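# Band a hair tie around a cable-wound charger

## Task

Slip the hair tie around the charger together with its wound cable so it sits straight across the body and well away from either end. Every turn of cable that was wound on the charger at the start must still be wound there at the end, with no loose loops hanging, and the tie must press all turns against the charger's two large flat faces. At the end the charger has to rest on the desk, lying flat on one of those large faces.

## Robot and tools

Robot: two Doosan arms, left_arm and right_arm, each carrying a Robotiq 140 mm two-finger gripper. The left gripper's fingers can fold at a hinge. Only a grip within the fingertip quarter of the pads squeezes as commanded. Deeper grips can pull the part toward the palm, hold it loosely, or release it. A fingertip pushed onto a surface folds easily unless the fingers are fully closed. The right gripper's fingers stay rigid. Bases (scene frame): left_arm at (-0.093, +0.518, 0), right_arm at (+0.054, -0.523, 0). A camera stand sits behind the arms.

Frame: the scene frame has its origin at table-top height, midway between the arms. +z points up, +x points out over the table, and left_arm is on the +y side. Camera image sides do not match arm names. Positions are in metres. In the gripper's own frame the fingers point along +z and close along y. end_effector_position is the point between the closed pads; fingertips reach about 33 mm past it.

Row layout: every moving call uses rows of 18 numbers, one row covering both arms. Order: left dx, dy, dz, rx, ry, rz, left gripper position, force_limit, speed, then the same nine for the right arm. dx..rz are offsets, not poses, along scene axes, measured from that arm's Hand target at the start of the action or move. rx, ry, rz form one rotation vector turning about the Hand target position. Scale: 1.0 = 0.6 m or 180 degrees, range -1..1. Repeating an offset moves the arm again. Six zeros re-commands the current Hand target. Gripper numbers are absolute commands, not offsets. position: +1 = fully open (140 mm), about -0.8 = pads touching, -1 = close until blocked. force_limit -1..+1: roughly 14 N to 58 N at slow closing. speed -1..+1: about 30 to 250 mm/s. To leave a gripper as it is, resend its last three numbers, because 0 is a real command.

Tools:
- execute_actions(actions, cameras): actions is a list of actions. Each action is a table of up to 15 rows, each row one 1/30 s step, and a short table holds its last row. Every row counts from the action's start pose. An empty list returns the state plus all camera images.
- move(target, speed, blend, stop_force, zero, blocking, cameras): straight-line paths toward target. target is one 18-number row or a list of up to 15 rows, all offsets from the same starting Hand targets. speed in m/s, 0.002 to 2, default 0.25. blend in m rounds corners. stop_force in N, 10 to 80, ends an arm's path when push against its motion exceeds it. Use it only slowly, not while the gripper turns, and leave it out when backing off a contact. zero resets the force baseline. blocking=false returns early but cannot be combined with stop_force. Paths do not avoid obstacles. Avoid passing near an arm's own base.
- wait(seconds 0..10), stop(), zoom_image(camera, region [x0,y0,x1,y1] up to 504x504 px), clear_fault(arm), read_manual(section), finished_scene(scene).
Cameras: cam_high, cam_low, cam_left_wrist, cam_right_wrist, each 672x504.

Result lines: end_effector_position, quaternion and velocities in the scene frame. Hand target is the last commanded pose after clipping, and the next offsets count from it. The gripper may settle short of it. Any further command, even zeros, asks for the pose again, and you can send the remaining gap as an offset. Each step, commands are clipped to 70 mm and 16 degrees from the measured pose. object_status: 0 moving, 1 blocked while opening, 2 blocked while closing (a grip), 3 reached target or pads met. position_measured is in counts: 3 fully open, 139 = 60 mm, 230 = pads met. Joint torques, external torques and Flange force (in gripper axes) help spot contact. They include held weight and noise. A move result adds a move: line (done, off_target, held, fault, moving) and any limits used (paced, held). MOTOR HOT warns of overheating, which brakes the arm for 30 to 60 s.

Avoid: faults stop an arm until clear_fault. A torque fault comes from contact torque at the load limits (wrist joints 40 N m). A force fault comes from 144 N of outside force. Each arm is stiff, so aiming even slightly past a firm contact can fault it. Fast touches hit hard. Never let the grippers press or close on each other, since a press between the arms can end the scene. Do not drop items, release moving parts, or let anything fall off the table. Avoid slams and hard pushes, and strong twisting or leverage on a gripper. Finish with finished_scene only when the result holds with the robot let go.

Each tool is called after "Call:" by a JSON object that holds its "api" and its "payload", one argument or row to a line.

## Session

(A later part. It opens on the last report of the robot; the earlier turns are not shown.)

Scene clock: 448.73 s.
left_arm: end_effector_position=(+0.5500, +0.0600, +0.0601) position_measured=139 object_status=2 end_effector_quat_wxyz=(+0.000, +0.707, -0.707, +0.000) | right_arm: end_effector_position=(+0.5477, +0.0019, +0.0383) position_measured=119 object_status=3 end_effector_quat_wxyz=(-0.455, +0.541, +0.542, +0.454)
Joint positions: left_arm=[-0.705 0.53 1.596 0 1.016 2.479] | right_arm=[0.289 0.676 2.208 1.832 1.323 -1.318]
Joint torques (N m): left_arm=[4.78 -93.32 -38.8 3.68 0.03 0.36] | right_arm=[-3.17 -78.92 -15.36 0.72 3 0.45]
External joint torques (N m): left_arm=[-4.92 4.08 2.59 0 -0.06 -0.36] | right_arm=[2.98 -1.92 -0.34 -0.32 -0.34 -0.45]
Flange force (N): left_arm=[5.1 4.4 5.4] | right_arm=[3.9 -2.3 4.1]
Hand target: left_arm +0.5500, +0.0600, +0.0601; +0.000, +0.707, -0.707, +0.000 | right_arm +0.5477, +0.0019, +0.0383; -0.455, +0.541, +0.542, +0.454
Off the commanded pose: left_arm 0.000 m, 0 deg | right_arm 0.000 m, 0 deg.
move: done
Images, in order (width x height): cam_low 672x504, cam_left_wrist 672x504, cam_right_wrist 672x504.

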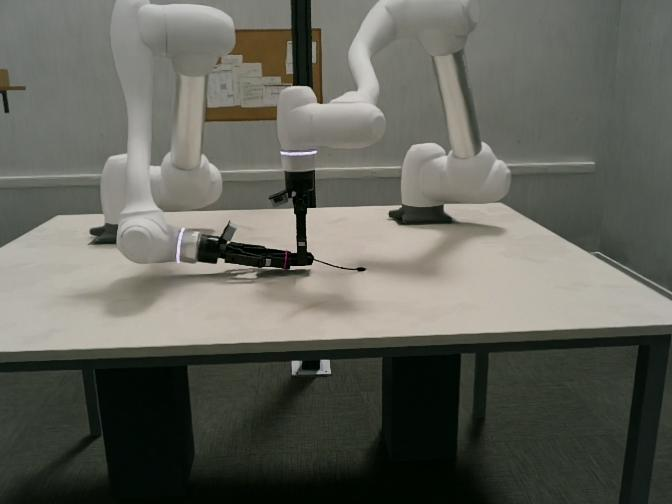

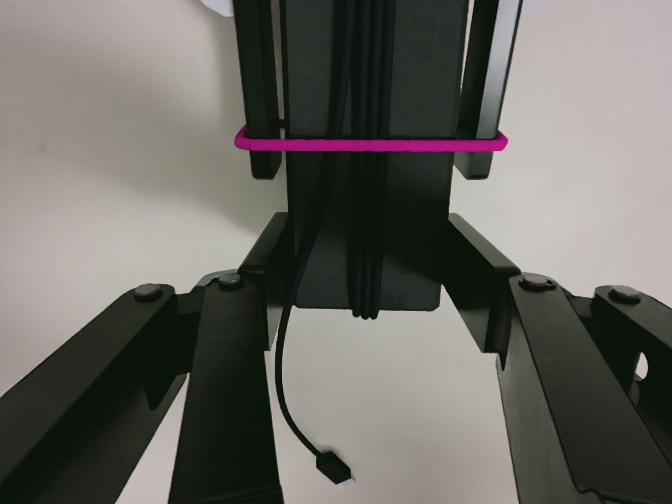

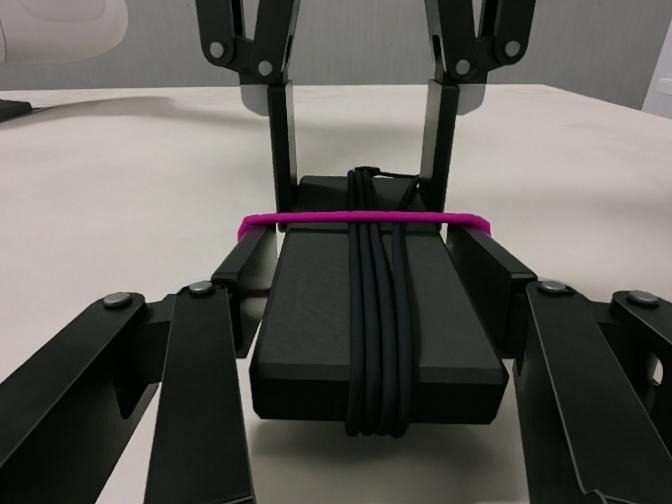

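Call:
{"api": "move", "payload": {
  "target": [0,0,-0.0272,0,0,0,-1,0,-1,0,0,-0.0272,0,0,0,0.08,0,-1],
  "speed": 0.03,
  "stop_force": 14,
  "cameras": ["cam_low", "cam_left_wrist", "cam_right_wrist"]
}}

Call:
{"api": "zoom_image", "payload": {
  "camera": "cam_low",
  "region": [245, 225, 365, 300]
}}

Call:
{"api": "zoom_image", "payload": {
  "camera": "cam_left_wrist",
  "region": [220, 150, 440, 500]
}}

Call:
{"api": "zoom_image", "payload": {
  "camera": "cam_right_wrist",
  "region": [250, 130, 470, 260]
}}

Scene clock: 455.50 s.
left_arm: end_effector_position=(+0.5500, +0.0600, +0.0438) position_measured=139 object_status=2 end_effector_quat_wxyz=(+0.000, +0.707, -0.707, -0.001) | right_arm: end_effector_position=(+0.5477, +0.0020, +0.0219) position_measured=119 object_status=3 end_effector_quat_wxyz=(-0.455, +0.541, +0.542, +0.454)
Joint positions: left_arm=[-0.705 0.545 1.607 0 0.991 2.479] | right_arm=[0.289 0.707 2.204 1.839 1.33 -1.345]
Joint torques (N m): left_arm=[4.66 -94.15 -37.85 3.59 0.09 0.37] | right_arm=[-3.17 -80.25 -14.15 0.69 3 0.47]
External joint torques (N m): left_arm=[-5.12 4.32 2.18 0.03 -0.13 -0.37] | right_arm=[3.25 -2.14 -0.42 -0.37 -0.32 -0.47]
Flange force (N): left_arm=[5.9 3.7 5.4] | right_arm=[4.4 -2.3 4.4]
Hand target: left_arm +0.5500, +0.0600, +0.0438; +0.000, +0.707, -0.707, +0.000 | right_arm +0.5477, +0.0019, +0.0219; -0.455, +0.541, +0.542, +0.454
Off the commanded pose: left_arm 0.000 m, 0 deg | right_arm 0.000 m, 0 deg.
move: done
Images, in order (width x height): cam_low 672x504, cam_left_wrist 672x504, cam_right_wrist 672x504.

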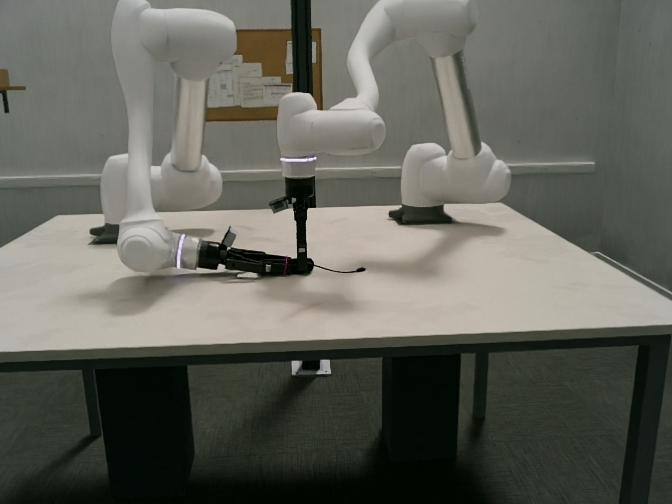

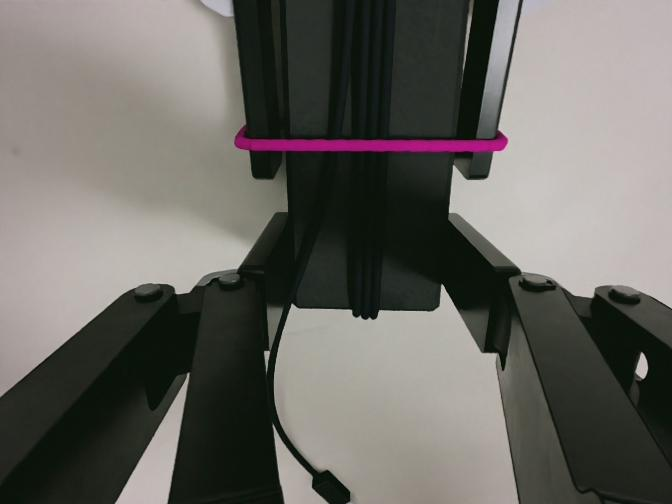

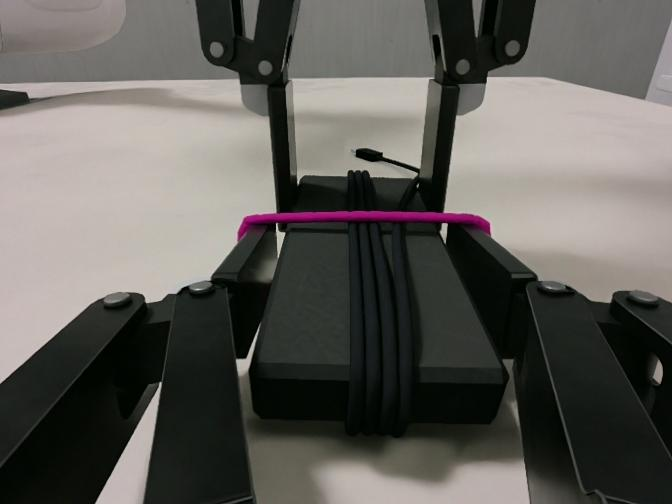

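Scaled by 4.200 from the camera's 672x504 image, which has a finer 960x720 frame.

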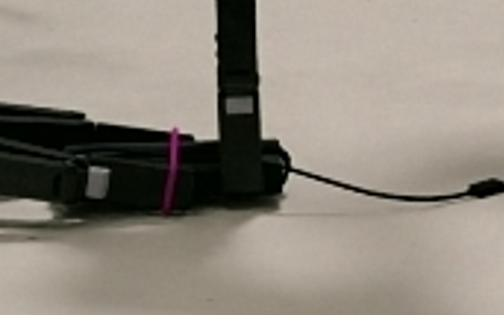

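Scaled by 1.440 from the camera's 672x504 image, which has a finer 960x720 frame.

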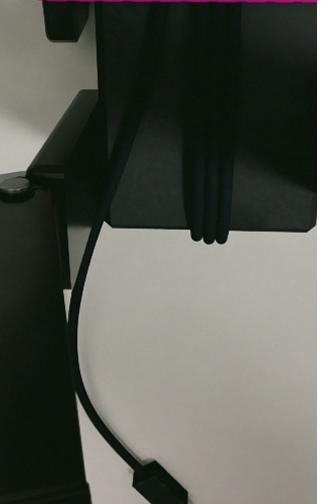

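Scaled by 2.291 from the camera's 672x504 image, which has a finer 960x720 frame.

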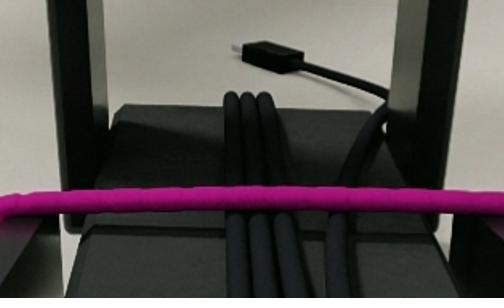

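Call:
{"api": "execute_actions", "payload": {
  "actions": [
    [[0,0,0,0,0,0,0.25,-1,-1,0,0,0,0,0,0,0.08,0,-1]],
    [[0,0,0,0,0,0,0.25,-1,-1,0,0,0,0,0,0,0.08,0,-1]]
  ],
  "cameras": ["cam_left_wrist"]
}}

Call:
{"api": "move", "payload": {
  "target": [0,0,0.1605,0,0,0,0.25,-1,-1,0,0,0,0,0,0,0.08,0,-1],
  "speed": 0.12,
  "cameras": ["cam_left_wrist", "cam_low"]
}}

Call:
{"api": "zoom_image", "payload": {
  "camera": "cam_left_wrist",
  "region": [220, 0, 480, 300]
}}

Call:
{"api": "zoom_image", "payload": {
  "camera": "cam_low",
  "region": [245, 225, 365, 300]
}}

Scene clock: 462.40 s.
left_arm: end_effector_position=(+0.5500, +0.0600, +0.0438) position_measured=98 object_status=3 end_effector_quat_wxyz=(+0.000, +0.707, -0.707, +0.000) | right_arm: end_effector_position=(+0.5477, +0.0020, +0.0219) position_measured=119 object_status=3 end_effector_quat_wxyz=(-0.455, +0.541, +0.542, +0.454)
Joint positions: left_arm=[-0.705 0.545 1.607 0 0.991 2.479] | right_arm=[0.289 0.707 2.204 1.839 1.33 -1.345]
Joint torques (N m): left_arm=[4.67 -92 -36.13 3.6 0.13 0.38] | right_arm=[-3.19 -80.36 -14.27 0.75 3.12 0.44]
External joint torques (N m): left_arm=[-4.44 2.15 0.53 0.03 -0.17 -0.38] | right_arm=[3.18 -2.11 -0.36 -0.41 -0.44 -0.44]
External joint torques at the end of the 1st action: left_arm=[-4.6 2.03 1.03 -0.06 -0.14 -0.34] | right_arm=[2.96 -2.52 -0.24 -0.36 -0.45 -0.43]
Flange force (N): left_arm=[5.7 2.5 2.5] | right_arm=[4.4 -2.3 4.3]
Flange force at the end of the 1st action (N): left_arm=[5.1 3.6 2.7] | right_arm=[5.2 -2.5 3.7]
Hand target: left_arm +0.5500, +0.0600, +0.0438; +0.000, +0.707, -0.707, +0.000 | right_arm +0.5477, +0.0019, +0.0219; -0.455, +0.541, +0.542, +0.454
Off the commanded pose: left_arm 0.000 m, 0 deg | right_arm 0.000 m, 0 deg.
Step readings (end_effector_position of left_arm | right_arm; steps 1 to 15: 1st action; 16 to 30: 2nd action):
0: (+0.5500, +0.0600, +0.0438) | (+0.5477, +0.0020, +0.0219)
1: (+0.5500, +0.0600, +0.0438) | (+0.5477, +0.0020, +0.0219)
2: (+0.5500, +0.0600, +0.0438) | (+0.5477, +0.0020, +0.0219)
4: (+0.5500, +0.0600, +0.0438) | (+0.5477, +0.0020, +0.0219)
8: (+0.5500, +0.0600, +0.0438) | (+0.5477, +0.0020, +0.0219)
15: (+0.5500, +0.0600, +0.0438) | (+0.5477, +0.0020, +0.0219)
16: (+0.5500, +0.0600, +0.0438) | (+0.5477, +0.0020, +0.0219)
17: (+0.5500, +0.0600, +0.0438) | (+0.5477, +0.0020, +0.0219)
19: (+0.5500, +0.0600, +0.0438) | (+0.5477, +0.0020, +0.0219)
23: (+0.5500, +0.0600, +0.0438) | (+0.5477, +0.0020, +0.0219)
30: (+0.5500, +0.0600, +0.0438) | (+0.5477, +0.0020, +0.0219)
Images, in order (width x height): cam_left_wrist 672x504.

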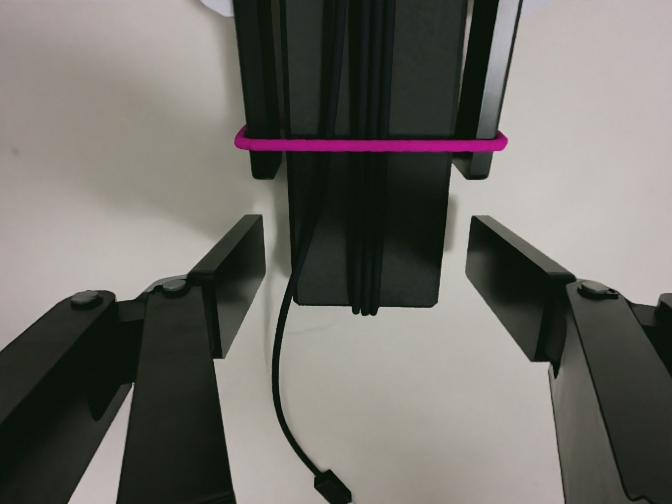

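Scene clock: 463.50 s.
left_arm: end_effector_position=(+0.5500, +0.0601, +0.1401) position_measured=98 object_status=3 end_effector_quat_wxyz=(+0.000, +0.707, -0.707, +0.000) | right_arm: end_effector_position=(+0.5477, +0.0020, +0.0219) position_measured=119 object_status=3 end_effector_quat_wxyz=(-0.455, +0.541, +0.542, +0.454)
Joint positions: left_arm=[-0.705 0.469 1.531 0 1.142 2.479] | right_arm=[0.289 0.707 2.204 1.839 1.33 -1.345]
Joint torques (N m): left_arm=[4.76 -88.34 -39.56 3.94 0.18 0.35] | right_arm=[-3.38 -80.3 -14.32 0.7 3.16 0.5]
External joint torques (N m): left_arm=[-4.57 2.54 1.11 -0.03 -0.21 -0.35] | right_arm=[3.3 -2.08 -0.27 -0.35 -0.48 -0.5]
Flange force (N): left_arm=[5.5 3.0 3.1] | right_arm=[4.4 -2.6 4.5]
Hand target: left_arm +0.5500, +0.0600, +0.1401; +0.000, +0.707, -0.707, +0.000 | right_arm +0.5477, +0.0019, +0.0219; -0.455, +0.541, +0.542, +0.454
Off the commanded pose: left_arm 0.000 m, 0 deg | right_arm 0.000 m, 0 deg.
move: done
Images, in order (width x height): cam_low 672x504, cam_left_wrist 672x504.

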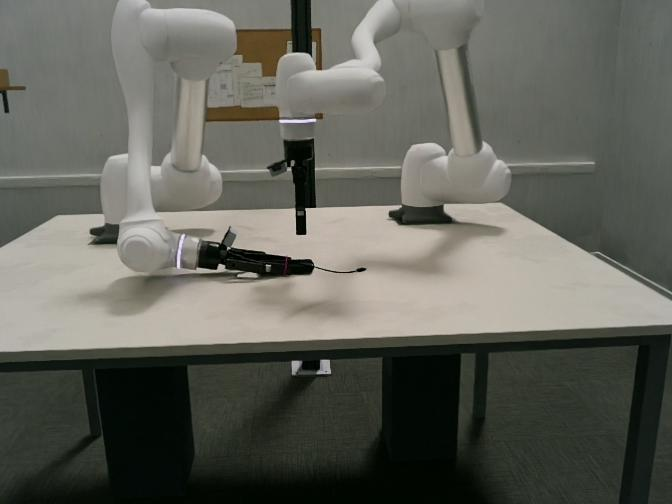

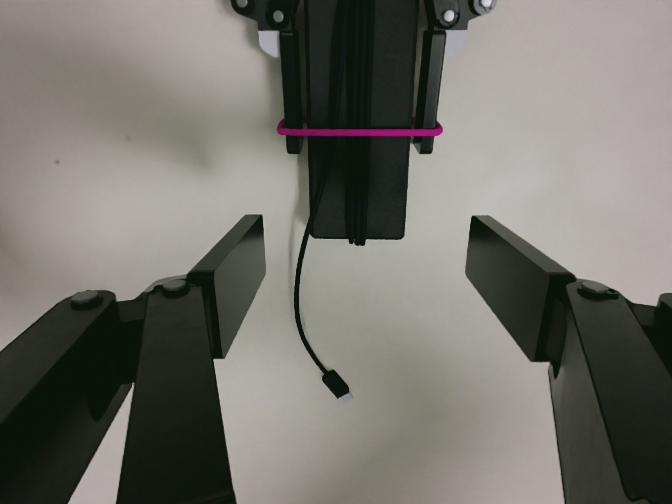

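Scaled by 1.680 from the camera's 672x504 image, which has a finer 960x720 frame.

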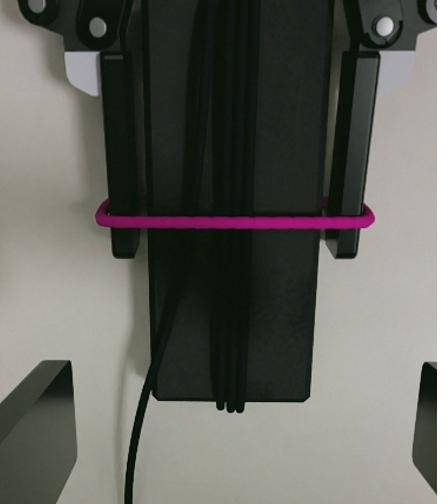

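Scaled by 4.200 from the camera's 672x504 image, which has a finer 960x720 frame.

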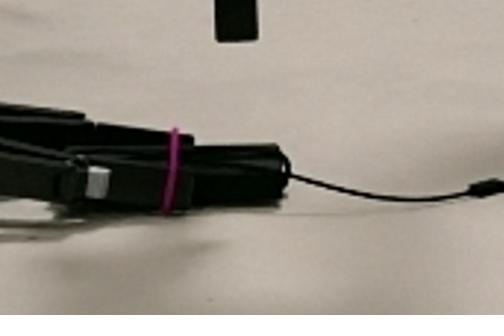

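Call:
{"api": "move", "payload": {
  "target": [
    [0.07,0.0833,-0.0835,0,0,0,-0.43,-1,-1,0,0,0,0,0,0,0.08,0,-1],
    [0.07,0.0833,-0.1693,0,0,0,-0.43,-1,-1,0,0,0,0,0,0,0.08,0,-1]
  ],
  "speed": [0.15, 0.06],
  "cameras": ["cam_left_wrist", "cam_low"]
}}

Call:
{"api": "zoom_image", "payload": {
  "camera": "cam_left_wrist",
  "region": [240, 100, 460, 400]
}}

Call:
{"api": "zoom_image", "payload": {
  "camera": "cam_low",
  "region": [265, 225, 385, 300]
}}

Scene clock: 487.23 s.
left_arm: end_effector_position=(+0.5920, +0.1100, +0.0384) position_measured=183 object_status=0 end_effector_quat_wxyz=(+0.000, +0.707, -0.707, -0.001) | right_arm: end_effector_position=(+0.5477, +0.0019, +0.0219) position_measured=119 object_status=3 end_effector_quat_wxyz=(-0.455, +0.541, +0.542, +0.454)
Joint positions: left_arm=[-0.623 0.56 1.592 0.001 0.991 2.561] | right_arm=[0.289 0.707 2.204 1.839 1.33 -1.345]
Joint torques (N m): left_arm=[4.67 -93.61 -36.75 3.65 0.19 0.28] | right_arm=[-3.05 -80.3 -14.25 0.76 3.13 0.45]
External joint torques (N m): left_arm=[-4.26 2.38 1.13 -0.01 -0.23 -0.28] | right_arm=[3.06 -2.12 -0.36 -0.43 -0.45 -0.45]
Flange force (N): left_arm=[5.0 2.8 3.2] | right_arm=[4.4 -2.2 4.0]
Hand target: left_arm +0.5920, +0.1100, +0.0385; +0.000, +0.707, -0.707, +0.000 | right_arm +0.5477, +0.0019, +0.0219; -0.455, +0.541, +0.542, +0.454
Off the commanded pose: left_arm 0.000 m, 0 deg | right_arm 0.000 m, 0 deg.
move: done
Images, in order (width x height): cam_low 672x504, cam_left_wrist 672x504.

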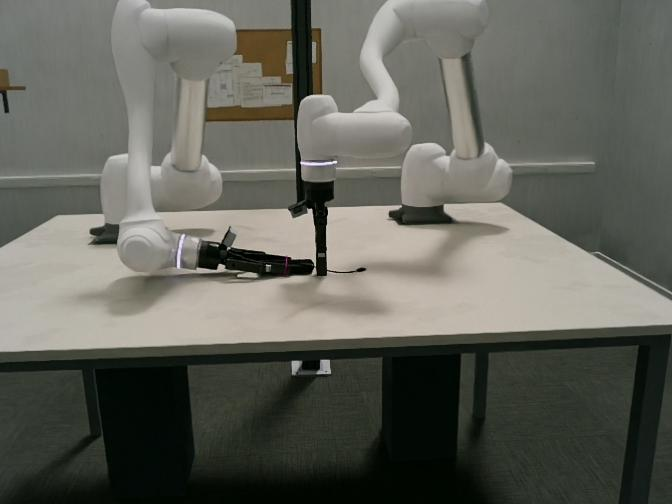

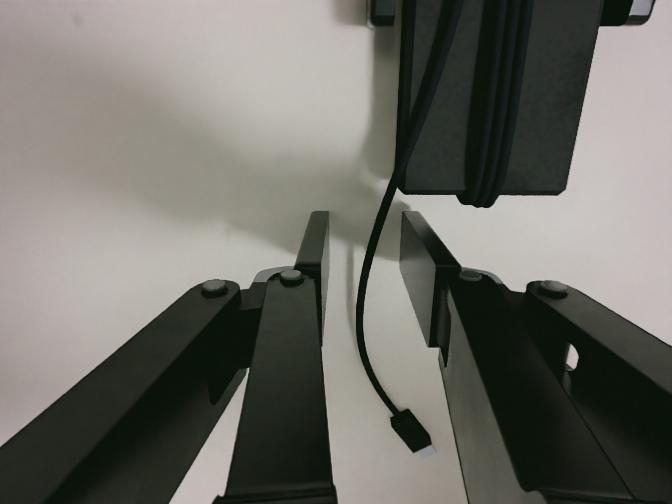

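Scaled by 1.680 from the camera's 672x504 image, which has a finer 960x720 frame.

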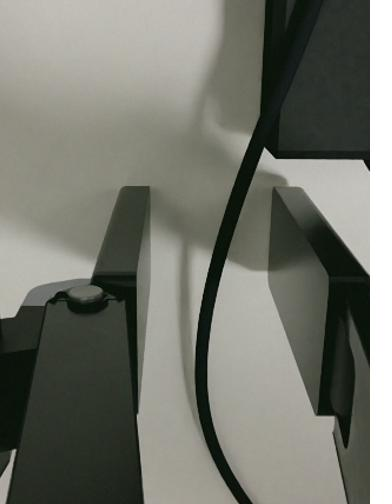

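Scaled by 4.200 from the camera's 672x504 image, which has a finer 960x720 frame.

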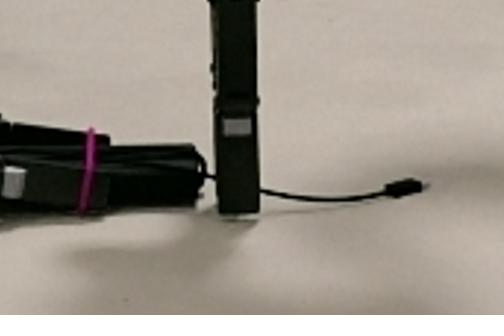

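Call:
{"api": "execute_actions", "payload": {
  "actions": [
    [[0,0,0,0,0,0,-1,-1,-1,0,0,0,0,0,0,0.08,0,-1]],
    [[0,0,0,0,0,0,-1,-1,-1,0,0,0,0,0,0,0.08,0,-1]],
    [[0,0,0,0,0,0,-1,-1,-1,0,0,0,0,0,0,0.08,0,-1]],
    [[0,0,0,0,0,0,-1,-1,-1,0,0,0,0,0,0,0.08,0,-1]],
    [[0,0,0,0,0,0,-1,-1,-1,0,0,0,0,0,0,0.08,0,-1]]
  ],
  "cameras": ["cam_left_wrist"]
}}

Call:
{"api": "zoom_image", "payload": {
  "camera": "cam_left_wrist",
  "region": [280, 50, 580, 400]
}}

Scene clock: 494.23 s.
left_arm: end_effector_position=(+0.5920, +0.1100, +0.0385) position_measured=225 object_status=2 end_effector_quat_wxyz=(+0.000, +0.707, -0.707, +0.000) | right_arm: end_effector_position=(+0.5477, +0.0019, +0.0219) position_measured=119 object_status=3 end_effector_quat_wxyz=(-0.455, +0.541, +0.542, +0.454)
Joint positions: left_arm=[-0.623 0.56 1.592 0.001 0.991 2.561] | right_arm=[0.289 0.707 2.204 1.839 1.33 -1.345]
Joint torques (N m): left_arm=[4.68 -93.7 -36.48 3.57 0.14 0.38] | right_arm=[-3.02 -80.29 -14.12 0.72 3.14 0.48]
External joint torques (N m): left_arm=[-4.6 2.48 1.13 0.02 -0.16 -0.38] | right_arm=[2.95 -2.24 -0.5 -0.39 -0.46 -0.48]
External joint torques at the end of the 1st action: left_arm=[-5.19 2.23 0.76 -0.07 -0.15 -0.39] | right_arm=[3.46 -1.7 -0.38 -0.4 -0.4 -0.46]
External joint torques at the end of the 2nd action: left_arm=[-4.45 1.67 1.36 0.01 -0.1 -0.35] | right_arm=[3.18 -2.19 -0.35 -0.44 -0.42 -0.45]
External joint torques at the end of the 3rd action: left_arm=[-4.7 1.25 1.23 -0.06 -0.13 -0.36] | right_arm=[3.16 -2.35 -0.35 -0.36 -0.42 -0.46]
External joint torques at the end of the 4th action: left_arm=[-4.94 2.56 1.33 -0.07 -0.17 -0.32] | right_arm=[3.14 -2.16 -0.41 -0.36 -0.43 -0.44]
Flange force (N): left_arm=[5.5 2.9 3.1] | right_arm=[4.5 -2.0 3.9]
Flange force at the end of the 1st action (N): left_arm=[6.4 2.9 2.7] | right_arm=[3.7 -2.2 5.0]
Flange force at the end of the 2nd action (N): left_arm=[4.5 4.1 2.5] | right_arm=[4.6 -2.3 4.2]
Flange force at the end of the 3rd action (N): left_arm=[4.7 4.6 2.1] | right_arm=[4.8 -2.4 4.2]
Flange force at the end of the 4th action (N): left_arm=[5.6 3.4 3.4] | right_arm=[4.5 -2.2 4.3]
Hand target: left_arm +0.5920, +0.1100, +0.0385; +0.000, +0.707, -0.707, +0.000 | right_arm +0.5477, +0.0019, +0.0219; -0.455, +0.541, +0.542, +0.454
Off the commanded pose: left_arm 0.000 m, 0 deg | right_arm 0.000 m, 0 deg.
Step readings (end_effector_position of left_arm | right_arm; steps 1 to 15: 1st action; 16 to 30: 2nd action; 31 to 45: 3rd action; 46 to 60: 4th action; 61 to 75: 5th action):
0: (+0.5920, +0.1100, +0.0385) | (+0.5477, +0.0019, +0.0219)
1: (+0.5920, +0.1100, +0.0385) | (+0.5477, +0.0019, +0.0219)
2: (+0.5920, +0.1100, +0.0385) | (+0.5477, +0.0019, +0.0219)
4: (+0.5920, +0.1100, +0.0385) | (+0.5477, +0.0019, +0.0219)
8: (+0.5920, +0.1100, +0.0385) | (+0.5477, +0.0019, +0.0219)
15: (+0.5920, +0.1100, +0.0385) | (+0.5477, +0.0019, +0.0219)
16: (+0.5920, +0.1100, +0.0385) | (+0.5477, +0.0019, +0.0219)
17: (+0.5920, +0.1100, +0.0385) | (+0.5477, +0.0019, +0.0219)
19: (+0.5920, +0.1100, +0.0385) | (+0.5477, +0.0019, +0.0219)
23: (+0.5920, +0.1100, +0.0385) | (+0.5477, +0.0019, +0.0219)
30: (+0.5920, +0.1100, +0.0385) | (+0.5477, +0.0019, +0.0219)
31: (+0.5920, +0.1100, +0.0385) | (+0.5477, +0.0019, +0.0219)
32: (+0.5920, +0.1100, +0.0385) | (+0.5477, +0.0019, +0.0219)
34: (+0.5920, +0.1100, +0.0385) | (+0.5477, +0.0019, +0.0219)
38: (+0.5920, +0.1100, +0.0385) | (+0.5477, +0.0019, +0.0219)
45: (+0.5920, +0.1100, +0.0385) | (+0.5477, +0.0019, +0.0219)
46: (+0.5920, +0.1100, +0.0385) | (+0.5477, +0.0019, +0.0219)
47: (+0.5920, +0.1100, +0.0385) | (+0.5477, +0.0019, +0.0219)
49: (+0.5920, +0.1100, +0.0385) | (+0.5477, +0.0019, +0.0219)
53: (+0.5920, +0.1100, +0.0385) | (+0.5477, +0.0019, +0.0219)
60: (+0.5920, +0.1100, +0.0385) | (+0.5477, +0.0019, +0.0219)
61: (+0.5920, +0.1100, +0.0385) | (+0.5477, +0.0019, +0.0219)
62: (+0.5920, +0.1100, +0.0385) | (+0.5477, +0.0019, +0.0219)
64: (+0.5920, +0.1100, +0.0385) | (+0.5477, +0.0019, +0.0219)
68: (+0.5920, +0.1100, +0.0385) | (+0.5477, +0.0019, +0.0219)
75: (+0.5920, +0.1100, +0.0385) | (+0.5477, +0.0019, +0.0219)
Images, in order (width x height): cam_left_wrist 672x504.

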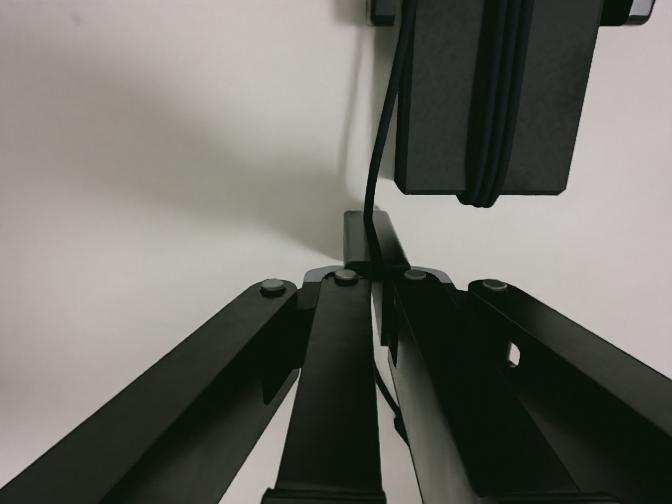

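Scaled by 1.440 from the camera's 672x504 image, which has a finer 960x720 frame.

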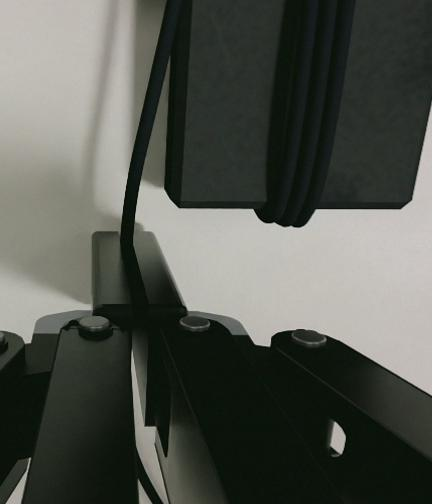

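Call:
{"api": "move", "payload": {
  "target": [
    [0,-0.0083,0.0467,0,0,0,-1,-1,-1,0,0,0,0,0,0,0.08,0,-1],
    [-0.0533,-0.0117,0.0467,0,0,0,-1,-1,-1,0,0,0,0,0,0,0.08,0,-1]
  ],
  "speed": 0.06,
  "blend": [0.005, 0],
  "cameras": ["cam_left_wrist", "cam_low", "cam_right_wrist"]
}}

Call:
{"api": "zoom_image", "payload": {
  "camera": "cam_left_wrist",
  "region": [240, 0, 500, 350]
}}

Call:
{"api": "zoom_image", "payload": {
  "camera": "cam_low",
  "region": [265, 225, 385, 300]
}}

Call:
{"api": "zoom_image", "payload": {
  "camera": "cam_right_wrist",
  "region": [250, 100, 470, 260]
}}

Scene clock: 504.40 s.
left_arm: end_effector_position=(+0.5600, +0.1030, +0.0665) position_measured=225 object_status=2 end_effector_quat_wxyz=(+0.000, +0.707, -0.707, +0.000) | right_arm: end_effector_position=(+0.5477, +0.0019, +0.0219) position_measured=119 object_status=3 end_effector_quat_wxyz=(-0.455, +0.541, +0.542, +0.454)
Joint positions: left_arm=[-0.653 0.503 1.627 0 1.013 2.531] | right_arm=[0.289 0.707 2.204 1.839 1.33 -1.345]
Joint torques (N m): left_arm=[4.61 -89.2 -37.21 3.75 0.08 0.31] | right_arm=[-2.95 -79.9 -14.27 0.69 3.08 0.43]
External joint torques (N m): left_arm=[-4.36 2.31 1.07 -0.07 -0.12 -0.31] | right_arm=[2.9 -2.6 -0.35 -0.35 -0.4 -0.43]
Flange force (N): left_arm=[5.3 2.9 2.9] | right_arm=[5.3 -2.4 3.6]
Hand target: left_arm +0.5600, +0.1030, +0.0665; +0.000, +0.707, -0.707, +0.000 | right_arm +0.5477, +0.0019, +0.0219; -0.455, +0.541, +0.542, +0.454
Off the commanded pose: left_arm 0.000 m, 0 deg | right_arm 0.000 m, 0 deg.
move: done
Images, in order (width x height): cam_low 672x504, cam_left_wrist 672x504, cam_right_wrist 672x504.

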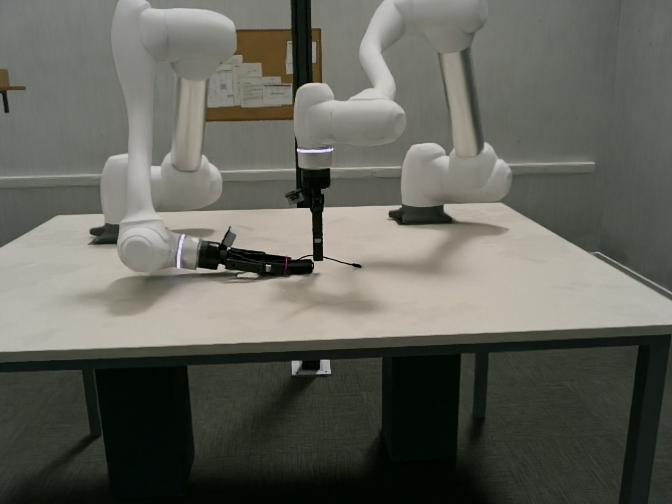

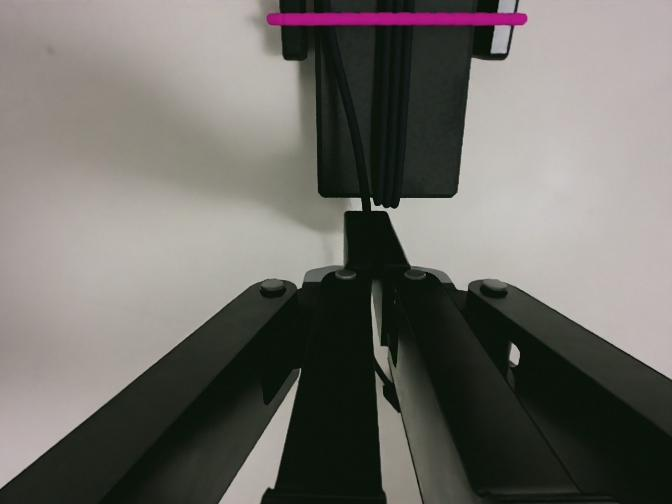

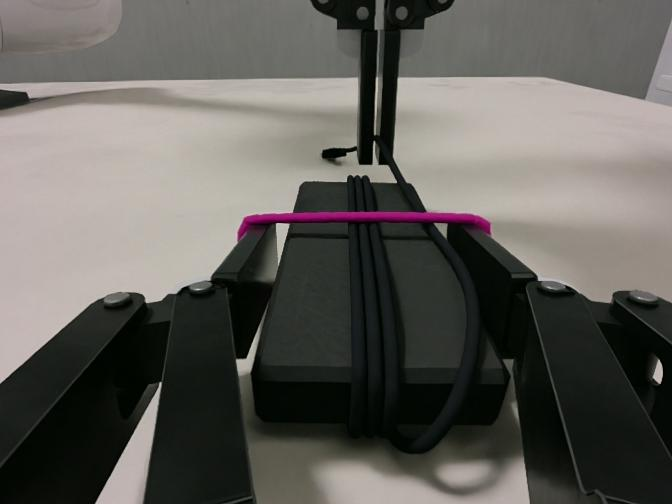

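Scaled by 1.440 from the camera's 672x504 image, which has a finer 960x720 frame.

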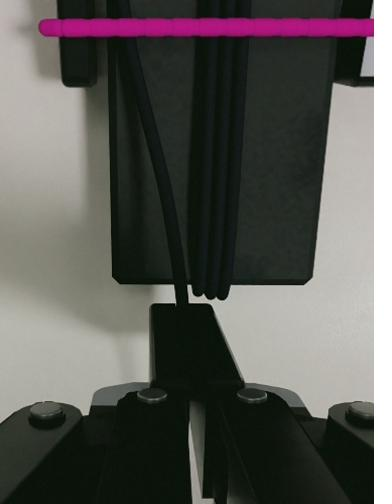

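Scaled by 4.200 from the camera's 672x504 image, which has a finer 960x720 frame.

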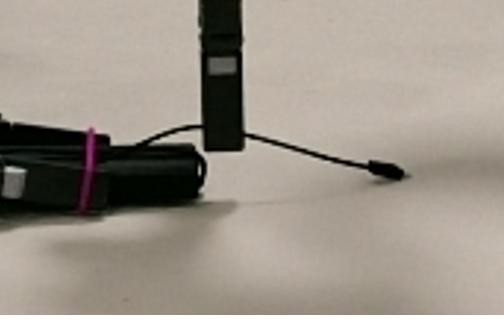

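Scaled by 2.291 from the camera's 672x504 image, which has a finer 960x720 frame.

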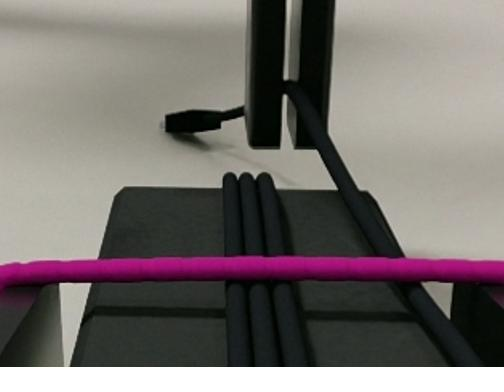

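Call:
{"api": "move", "payload": {
  "target": [
    [0,0.005,-0.0208,0,0,0,-1,-1,-1,0,0,0,0,0,0,0.08,0,-1],
    [0,0.0167,-0.0208,0,0,0,-1,-1,-1,0,0,0,0,0,0,0.08,0,-1]
  ],
  "speed": 0.03,
  "stop_force": 10,
  "cameras": ["cam_left_wrist", "cam_low", "cam_right_wrist"]
}}

Call:
{"api": "zoom_image", "payload": {
  "camera": "cam_left_wrist",
  "region": [240, 0, 500, 350]
}}

Call:
{"api": "zoom_image", "payload": {
  "camera": "cam_low",
  "region": [235, 225, 355, 300]
}}

Call:
{"api": "zoom_image", "payload": {
  "camera": "cam_right_wrist",
  "region": [250, 120, 530, 480]
}}

Scene clock: 515.03 s.
left_arm: end_effector_position=(+0.5601, +0.1130, +0.0540) position_measured=225 object_status=2 end_effector_quat_wxyz=(+0.000, +0.707, -0.707, +0.000) | right_arm: end_effector_position=(+0.5477, +0.0019, +0.0219) position_measured=119 object_status=3 end_effector_quat_wxyz=(-0.455, +0.541, +0.542, +0.454)
Joint positions: left_arm=[-0.642 0.507 1.647 0 0.988 2.541] | right_arm=[0.289 0.707 2.204 1.839 1.33 -1.345]
Joint torques (N m): left_arm=[4.83 -88 -36.69 3.65 0.06 0.35] | right_arm=[-3.01 -80.06 -14.28 0.73 3.14 0.43]
External joint torques (N m): left_arm=[-4.72 1.52 1.19 -0.03 -0.09 -0.35] | right_arm=[2.95 -2.14 -0.27 -0.39 -0.47 -0.43]
Flange force (N): left_arm=[5.1 4.3 2.3] | right_arm=[4.5 -2.3 3.8]
Hand target: left_arm +0.5600, +0.1130, +0.0540; +0.000, +0.707, -0.707, +0.000 | right_arm +0.5477, +0.0019, +0.0219; -0.455, +0.541, +0.542, +0.454
Off the commanded pose: left_arm 0.000 m, 0 deg | right_arm 0.000 m, 0 deg.
move: done
Images, in order (width x height): cam_low 672x504, cam_left_wrist 672x504, cam_right_wrist 672x504.

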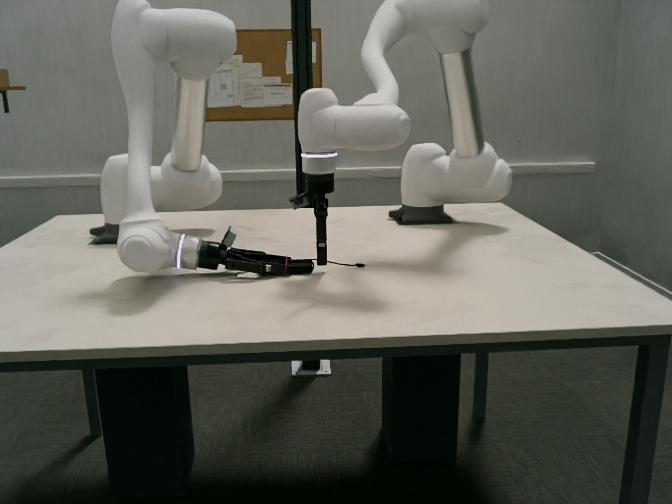

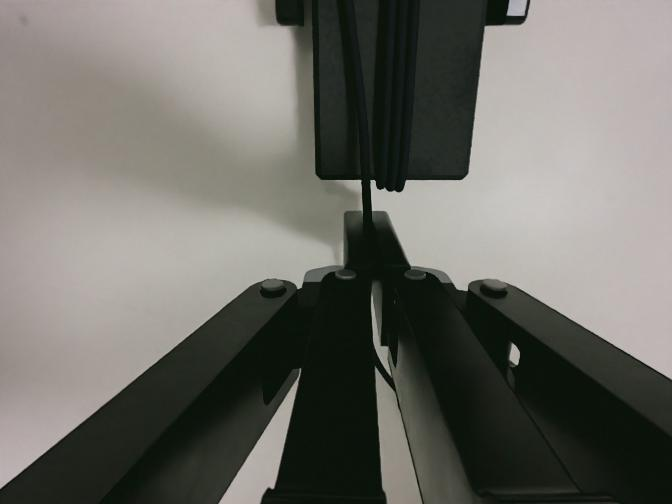

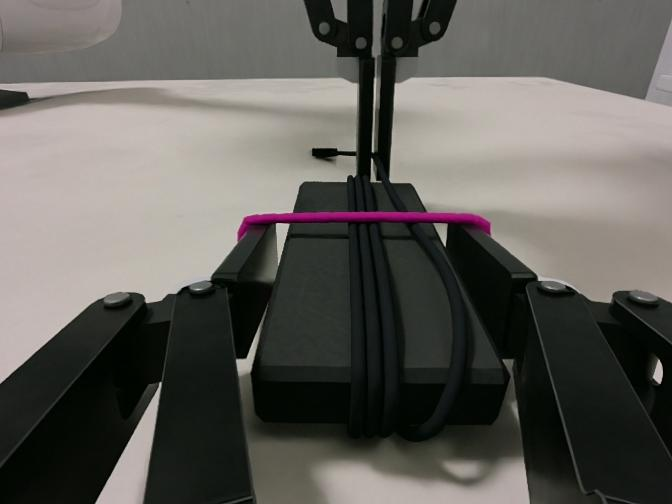

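Scaled by 1.440 from the camera's 672x504 image, which has a finer 960x720 frame.

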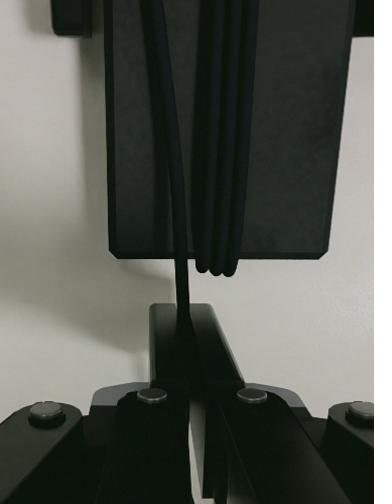

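Scaled by 4.200 from the camera's 672x504 image, which has a finer 960x720 frame.

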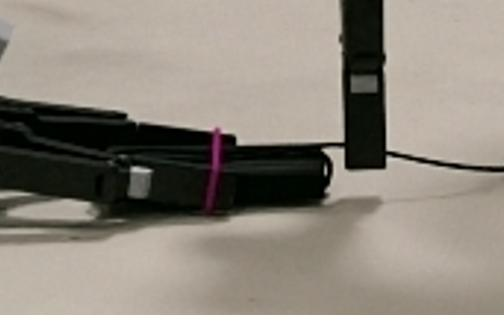

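Scaled by 1.400 from the camera's 672x504 image, which has a finer 960x720 frame.

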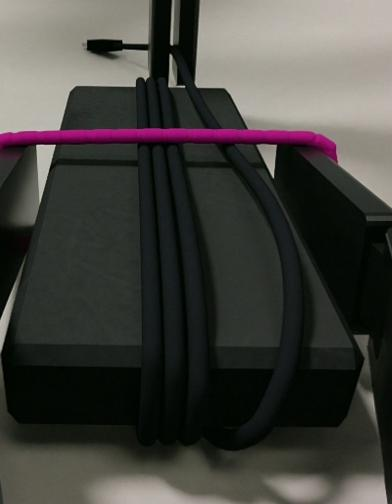

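Call:
{"api": "move", "payload": {
  "target": [0,0.0167,0,0,0,0,-1,-1,-1,0,0,0,0,0,0,0.08,0,-1],
  "speed": 0.03,
  "stop_force": 10,
  "cameras": ["cam_left_wrist", "cam_right_wrist"]
}}

Call:
{"api": "zoom_image", "payload": {
  "camera": "cam_right_wrist",
  "region": [250, 120, 530, 480]
}}

Call:
{"api": "zoom_image", "payload": {
  "camera": "cam_left_wrist",
  "region": [240, 0, 500, 350]
}}

Scene clock: 519.23 s.
left_arm: end_effector_position=(+0.5600, +0.1230, +0.0540) position_measured=225 object_status=2 end_effector_quat_wxyz=(+0.000, +0.707, -0.707, +0.000) | right_arm: end_effector_position=(+0.5477, +0.0019, +0.0219) position_measured=119 object_status=3 end_effector_quat_wxyz=(-0.455, +0.541, +0.542, +0.454)
Joint positions: left_arm=[-0.632 0.5 1.659 0 0.984 2.552] | right_arm=[0.289 0.707 2.204 1.839 1.33 -1.345]
Joint torques (N m): left_arm=[5.42 -87.76 -35.87 3.84 0.33 0.31] | right_arm=[-3.45 -80.23 -14.16 0.67 3.04 0.46]
External joint torques (N m): left_arm=[-5.43 2.4 0.53 -0.24 -0.36 -0.31] | right_arm=[3.15 -2.21 -0.47 -0.3 -0.37 -0.46]
Flange force (N): left_arm=[7.2 2.7 3.1] | right_arm=[4.5 -2.2 4.4]
Hand target: left_arm +0.5600, +0.1230, +0.0540; +0.000, +0.707, -0.707, +0.000 | right_arm +0.5477, +0.0019, +0.0219; -0.455, +0.541, +0.542, +0.454
Off the commanded pose: left_arm 0.000 m, 0 deg | right_arm 0.000 m, 0 deg.
move: done
Images, in order (width x height): cam_left_wrist 672x504, cam_right_wrist 672x504.

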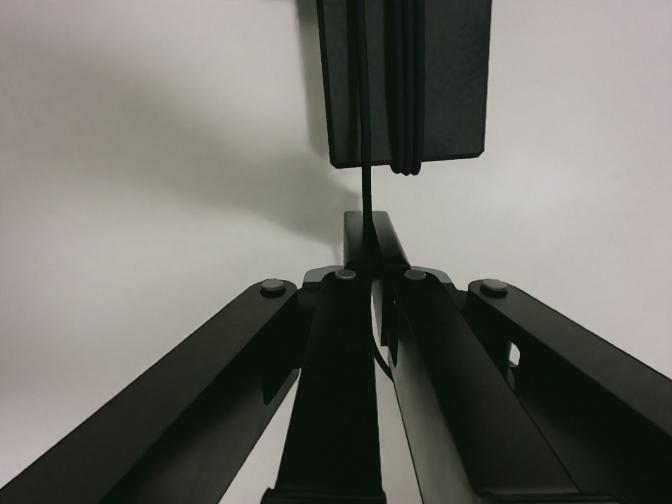

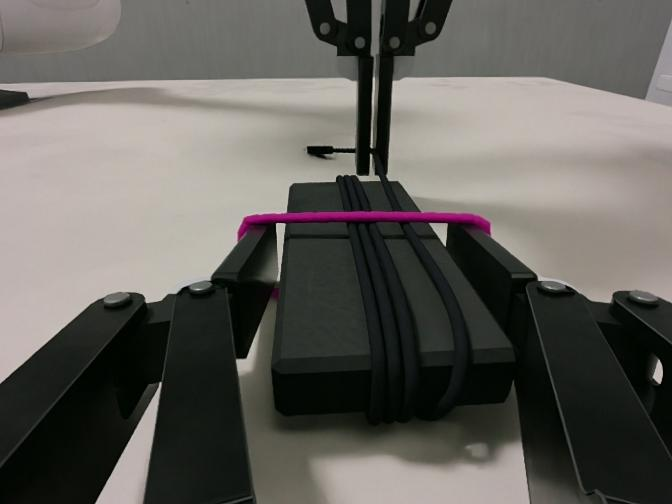

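Scaled by 1.400 from the camera's 672x504 image, which has a finer 960x720 frame.

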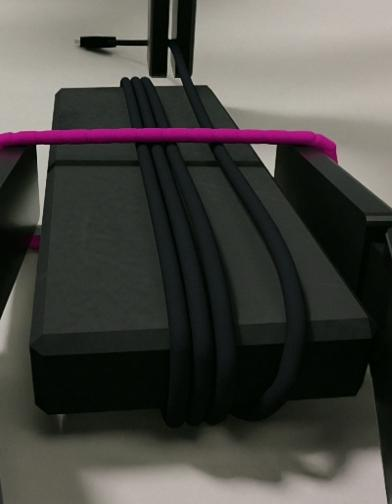

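Scaled by 1.440 from the camera's 672x504 image, which has a finer 960x720 frame.

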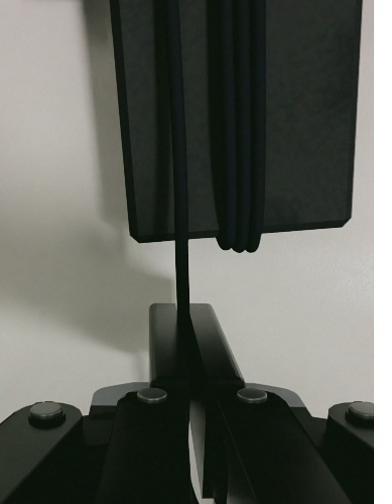

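Call:
{"api": "execute_actions", "payload": {
  "actions": [
    [[0,0,0,0,0,0,-1,-1,-1,0,0,0,0,0,0,-1,-1,-1]],
    [[0,0,0,0,0,0,-1,-1,-1,0,0,0,0,0,0,-1,-1,-1]],
    [[0,0,0,0,0,0,-1,-1,-1,0,0,0,0,0,0,-1,-1,-1]]
  ],
  "cameras": ["cam_left_wrist", "cam_right_wrist", "cam_low"]
}}

Call:
{"api": "zoom_image", "payload": {
  "camera": "cam_right_wrist",
  "region": [250, 120, 530, 480]
}}

Call:
{"api": "zoom_image", "payload": {
  "camera": "cam_left_wrist",
  "region": [240, 0, 500, 350]
}}

Scene clock: 549.27 s.
left_arm: end_effector_position=(+0.5600, +0.1230, +0.0540) position_measured=225 object_status=2 end_effector_quat_wxyz=(+0.000, +0.707, -0.707, +0.000) | right_arm: end_effector_position=(+0.5477, +0.0019, +0.0219) position_measured=137 object_status=2 end_effector_quat_wxyz=(-0.455, +0.541, +0.542, +0.454)
Joint positions: left_arm=[-0.632 0.5 1.659 0 0.984 2.552] | right_arm=[0.289 0.707 2.204 1.839 1.33 -1.345]
Joint torques (N m): left_arm=[5.28 -87.95 -35.89 3.82 0.36 0.34] | right_arm=[-4.1 -79.53 -14.31 0.8 2.71 0.45]
External joint torques (N m): left_arm=[-5.62 2.88 0.76 -0.25 -0.38 -0.34] | right_arm=[4.03 -2.95 -0.27 -0.46 -0.03 -0.45]
External joint torques at the end of the 1st action: left_arm=[-5.46 2.81 0.65 -0.32 -0.39 -0.35] | right_arm=[3.51 -2.52 -0.34 -0.53 -0.05 -0.48]
External joint torques at the end of the 2nd action: left_arm=[-5.26 1.98 0.76 -0.34 -0.43 -0.34] | right_arm=[3.89 -2.58 -0.42 -0.5 -0.07 -0.47]
Flange force (N): left_arm=[7.5 2.7 3.7] | right_arm=[6.1 -3.3 5.0]
Flange force at the end of the 1st action (N): left_arm=[7.4 2.5 3.6] | right_arm=[5.1 -2.7 4.2]
Flange force at the end of the 2nd action (N): left_arm=[6.4 3.6 3.0] | right_arm=[5.3 -2.8 5.0]
Hand target: left_arm +0.5600, +0.1230, +0.0540; +0.000, +0.707, -0.707, +0.000 | right_arm +0.5477, +0.0019, +0.0219; -0.455, +0.541, +0.542, +0.454
Off the commanded pose: left_arm 0.000 m, 0 deg | right_arm 0.000 m, 0 deg.
Step readings (end_effector_position of left_arm | right_arm; steps 1 to 15: 1st action; 16 to 30: 2nd action; 31 to 45: 3rd action):
0: (+0.5600, +0.1230, +0.0540) | (+0.5477, +0.0019, +0.0219)
1: (+0.5600, +0.1230, +0.0540) | (+0.5477, +0.0019, +0.0219)
2: (+0.5600, +0.1230, +0.0540) | (+0.5477, +0.0019, +0.0219)
4: (+0.5600, +0.1230, +0.0540) | (+0.5477, +0.0019, +0.0219)
8: (+0.5600, +0.1230, +0.0540) | (+0.5477, +0.0019, +0.0219)
15: (+0.5600, +0.1230, +0.0540) | (+0.5477, +0.0019, +0.0219)
16: (+0.5600, +0.1230, +0.0540) | (+0.5477, +0.0019, +0.0219)
17: (+0.5600, +0.1230, +0.0540) | (+0.5477, +0.0019, +0.0219)
19: (+0.5600, +0.1230, +0.0540) | (+0.5477, +0.0019, +0.0219)
23: (+0.5600, +0.1230, +0.0540) | (+0.5477, +0.0019, +0.0219)
30: (+0.5600, +0.1230, +0.0540) | (+0.5477, +0.0019, +0.0219)
31: (+0.5600, +0.1230, +0.0540) | (+0.5477, +0.0019, +0.0219)
32: (+0.5600, +0.1230, +0.0540) | (+0.5477, +0.0019, +0.0219)
34: (+0.5600, +0.1230, +0.0540) | (+0.5477, +0.0019, +0.0219)
38: (+0.5600, +0.1230, +0.0540) | (+0.5477, +0.0019, +0.0219)
45: (+0.5600, +0.1230, +0.0540) | (+0.5477, +0.0019, +0.0219)
Images, in order (width x height): cam_low 672x504, cam_left_wrist 672x504, cam_right_wrist 672x504.

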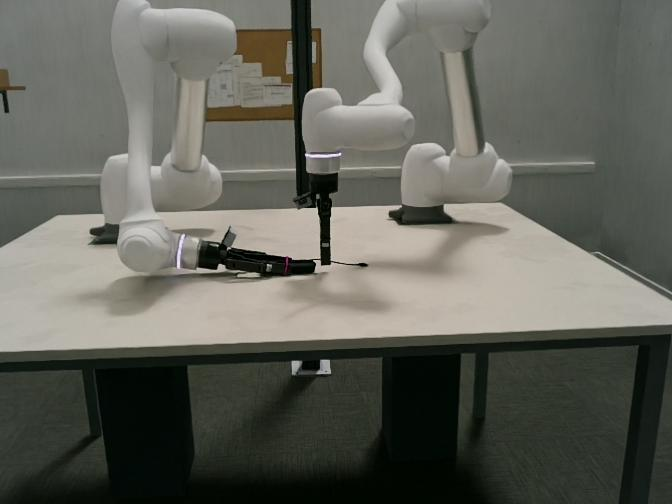

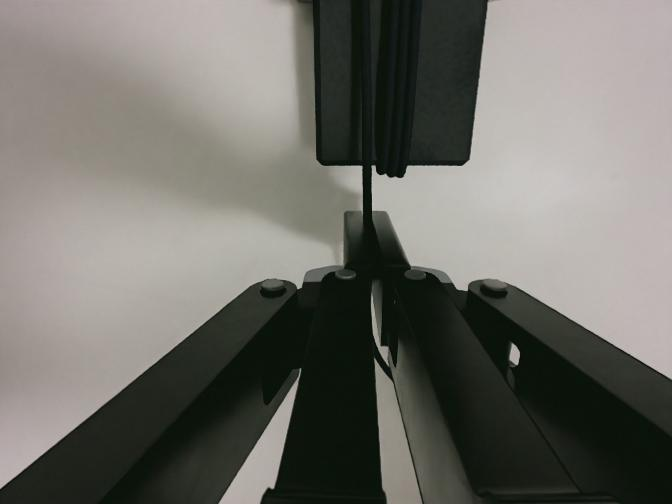

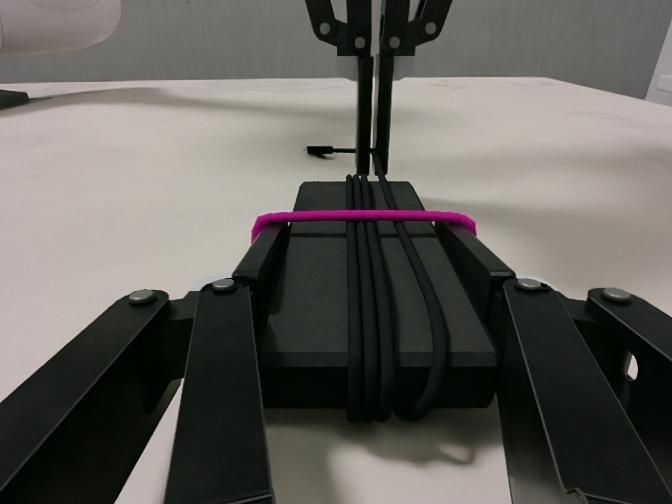

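Scaled by 1.400 from the camera's 672x504 image, which has a finer 960x720 frame.

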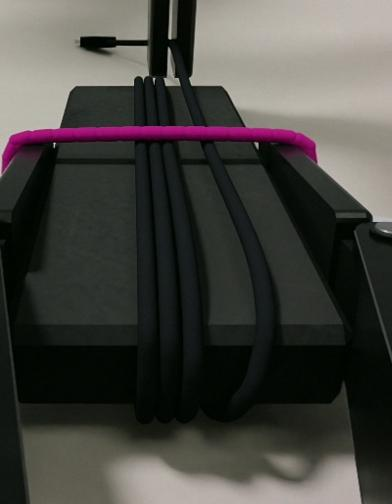

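Scaled by 1.440 from the camera's 672x504 image, which has a finer 960x720 frame.

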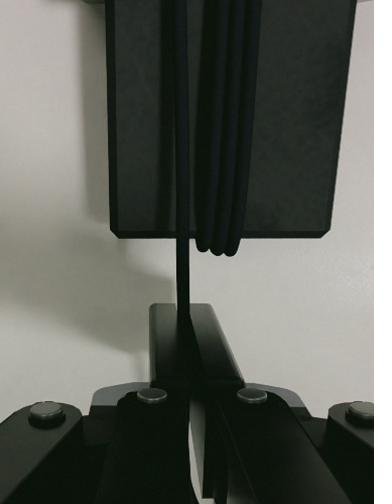

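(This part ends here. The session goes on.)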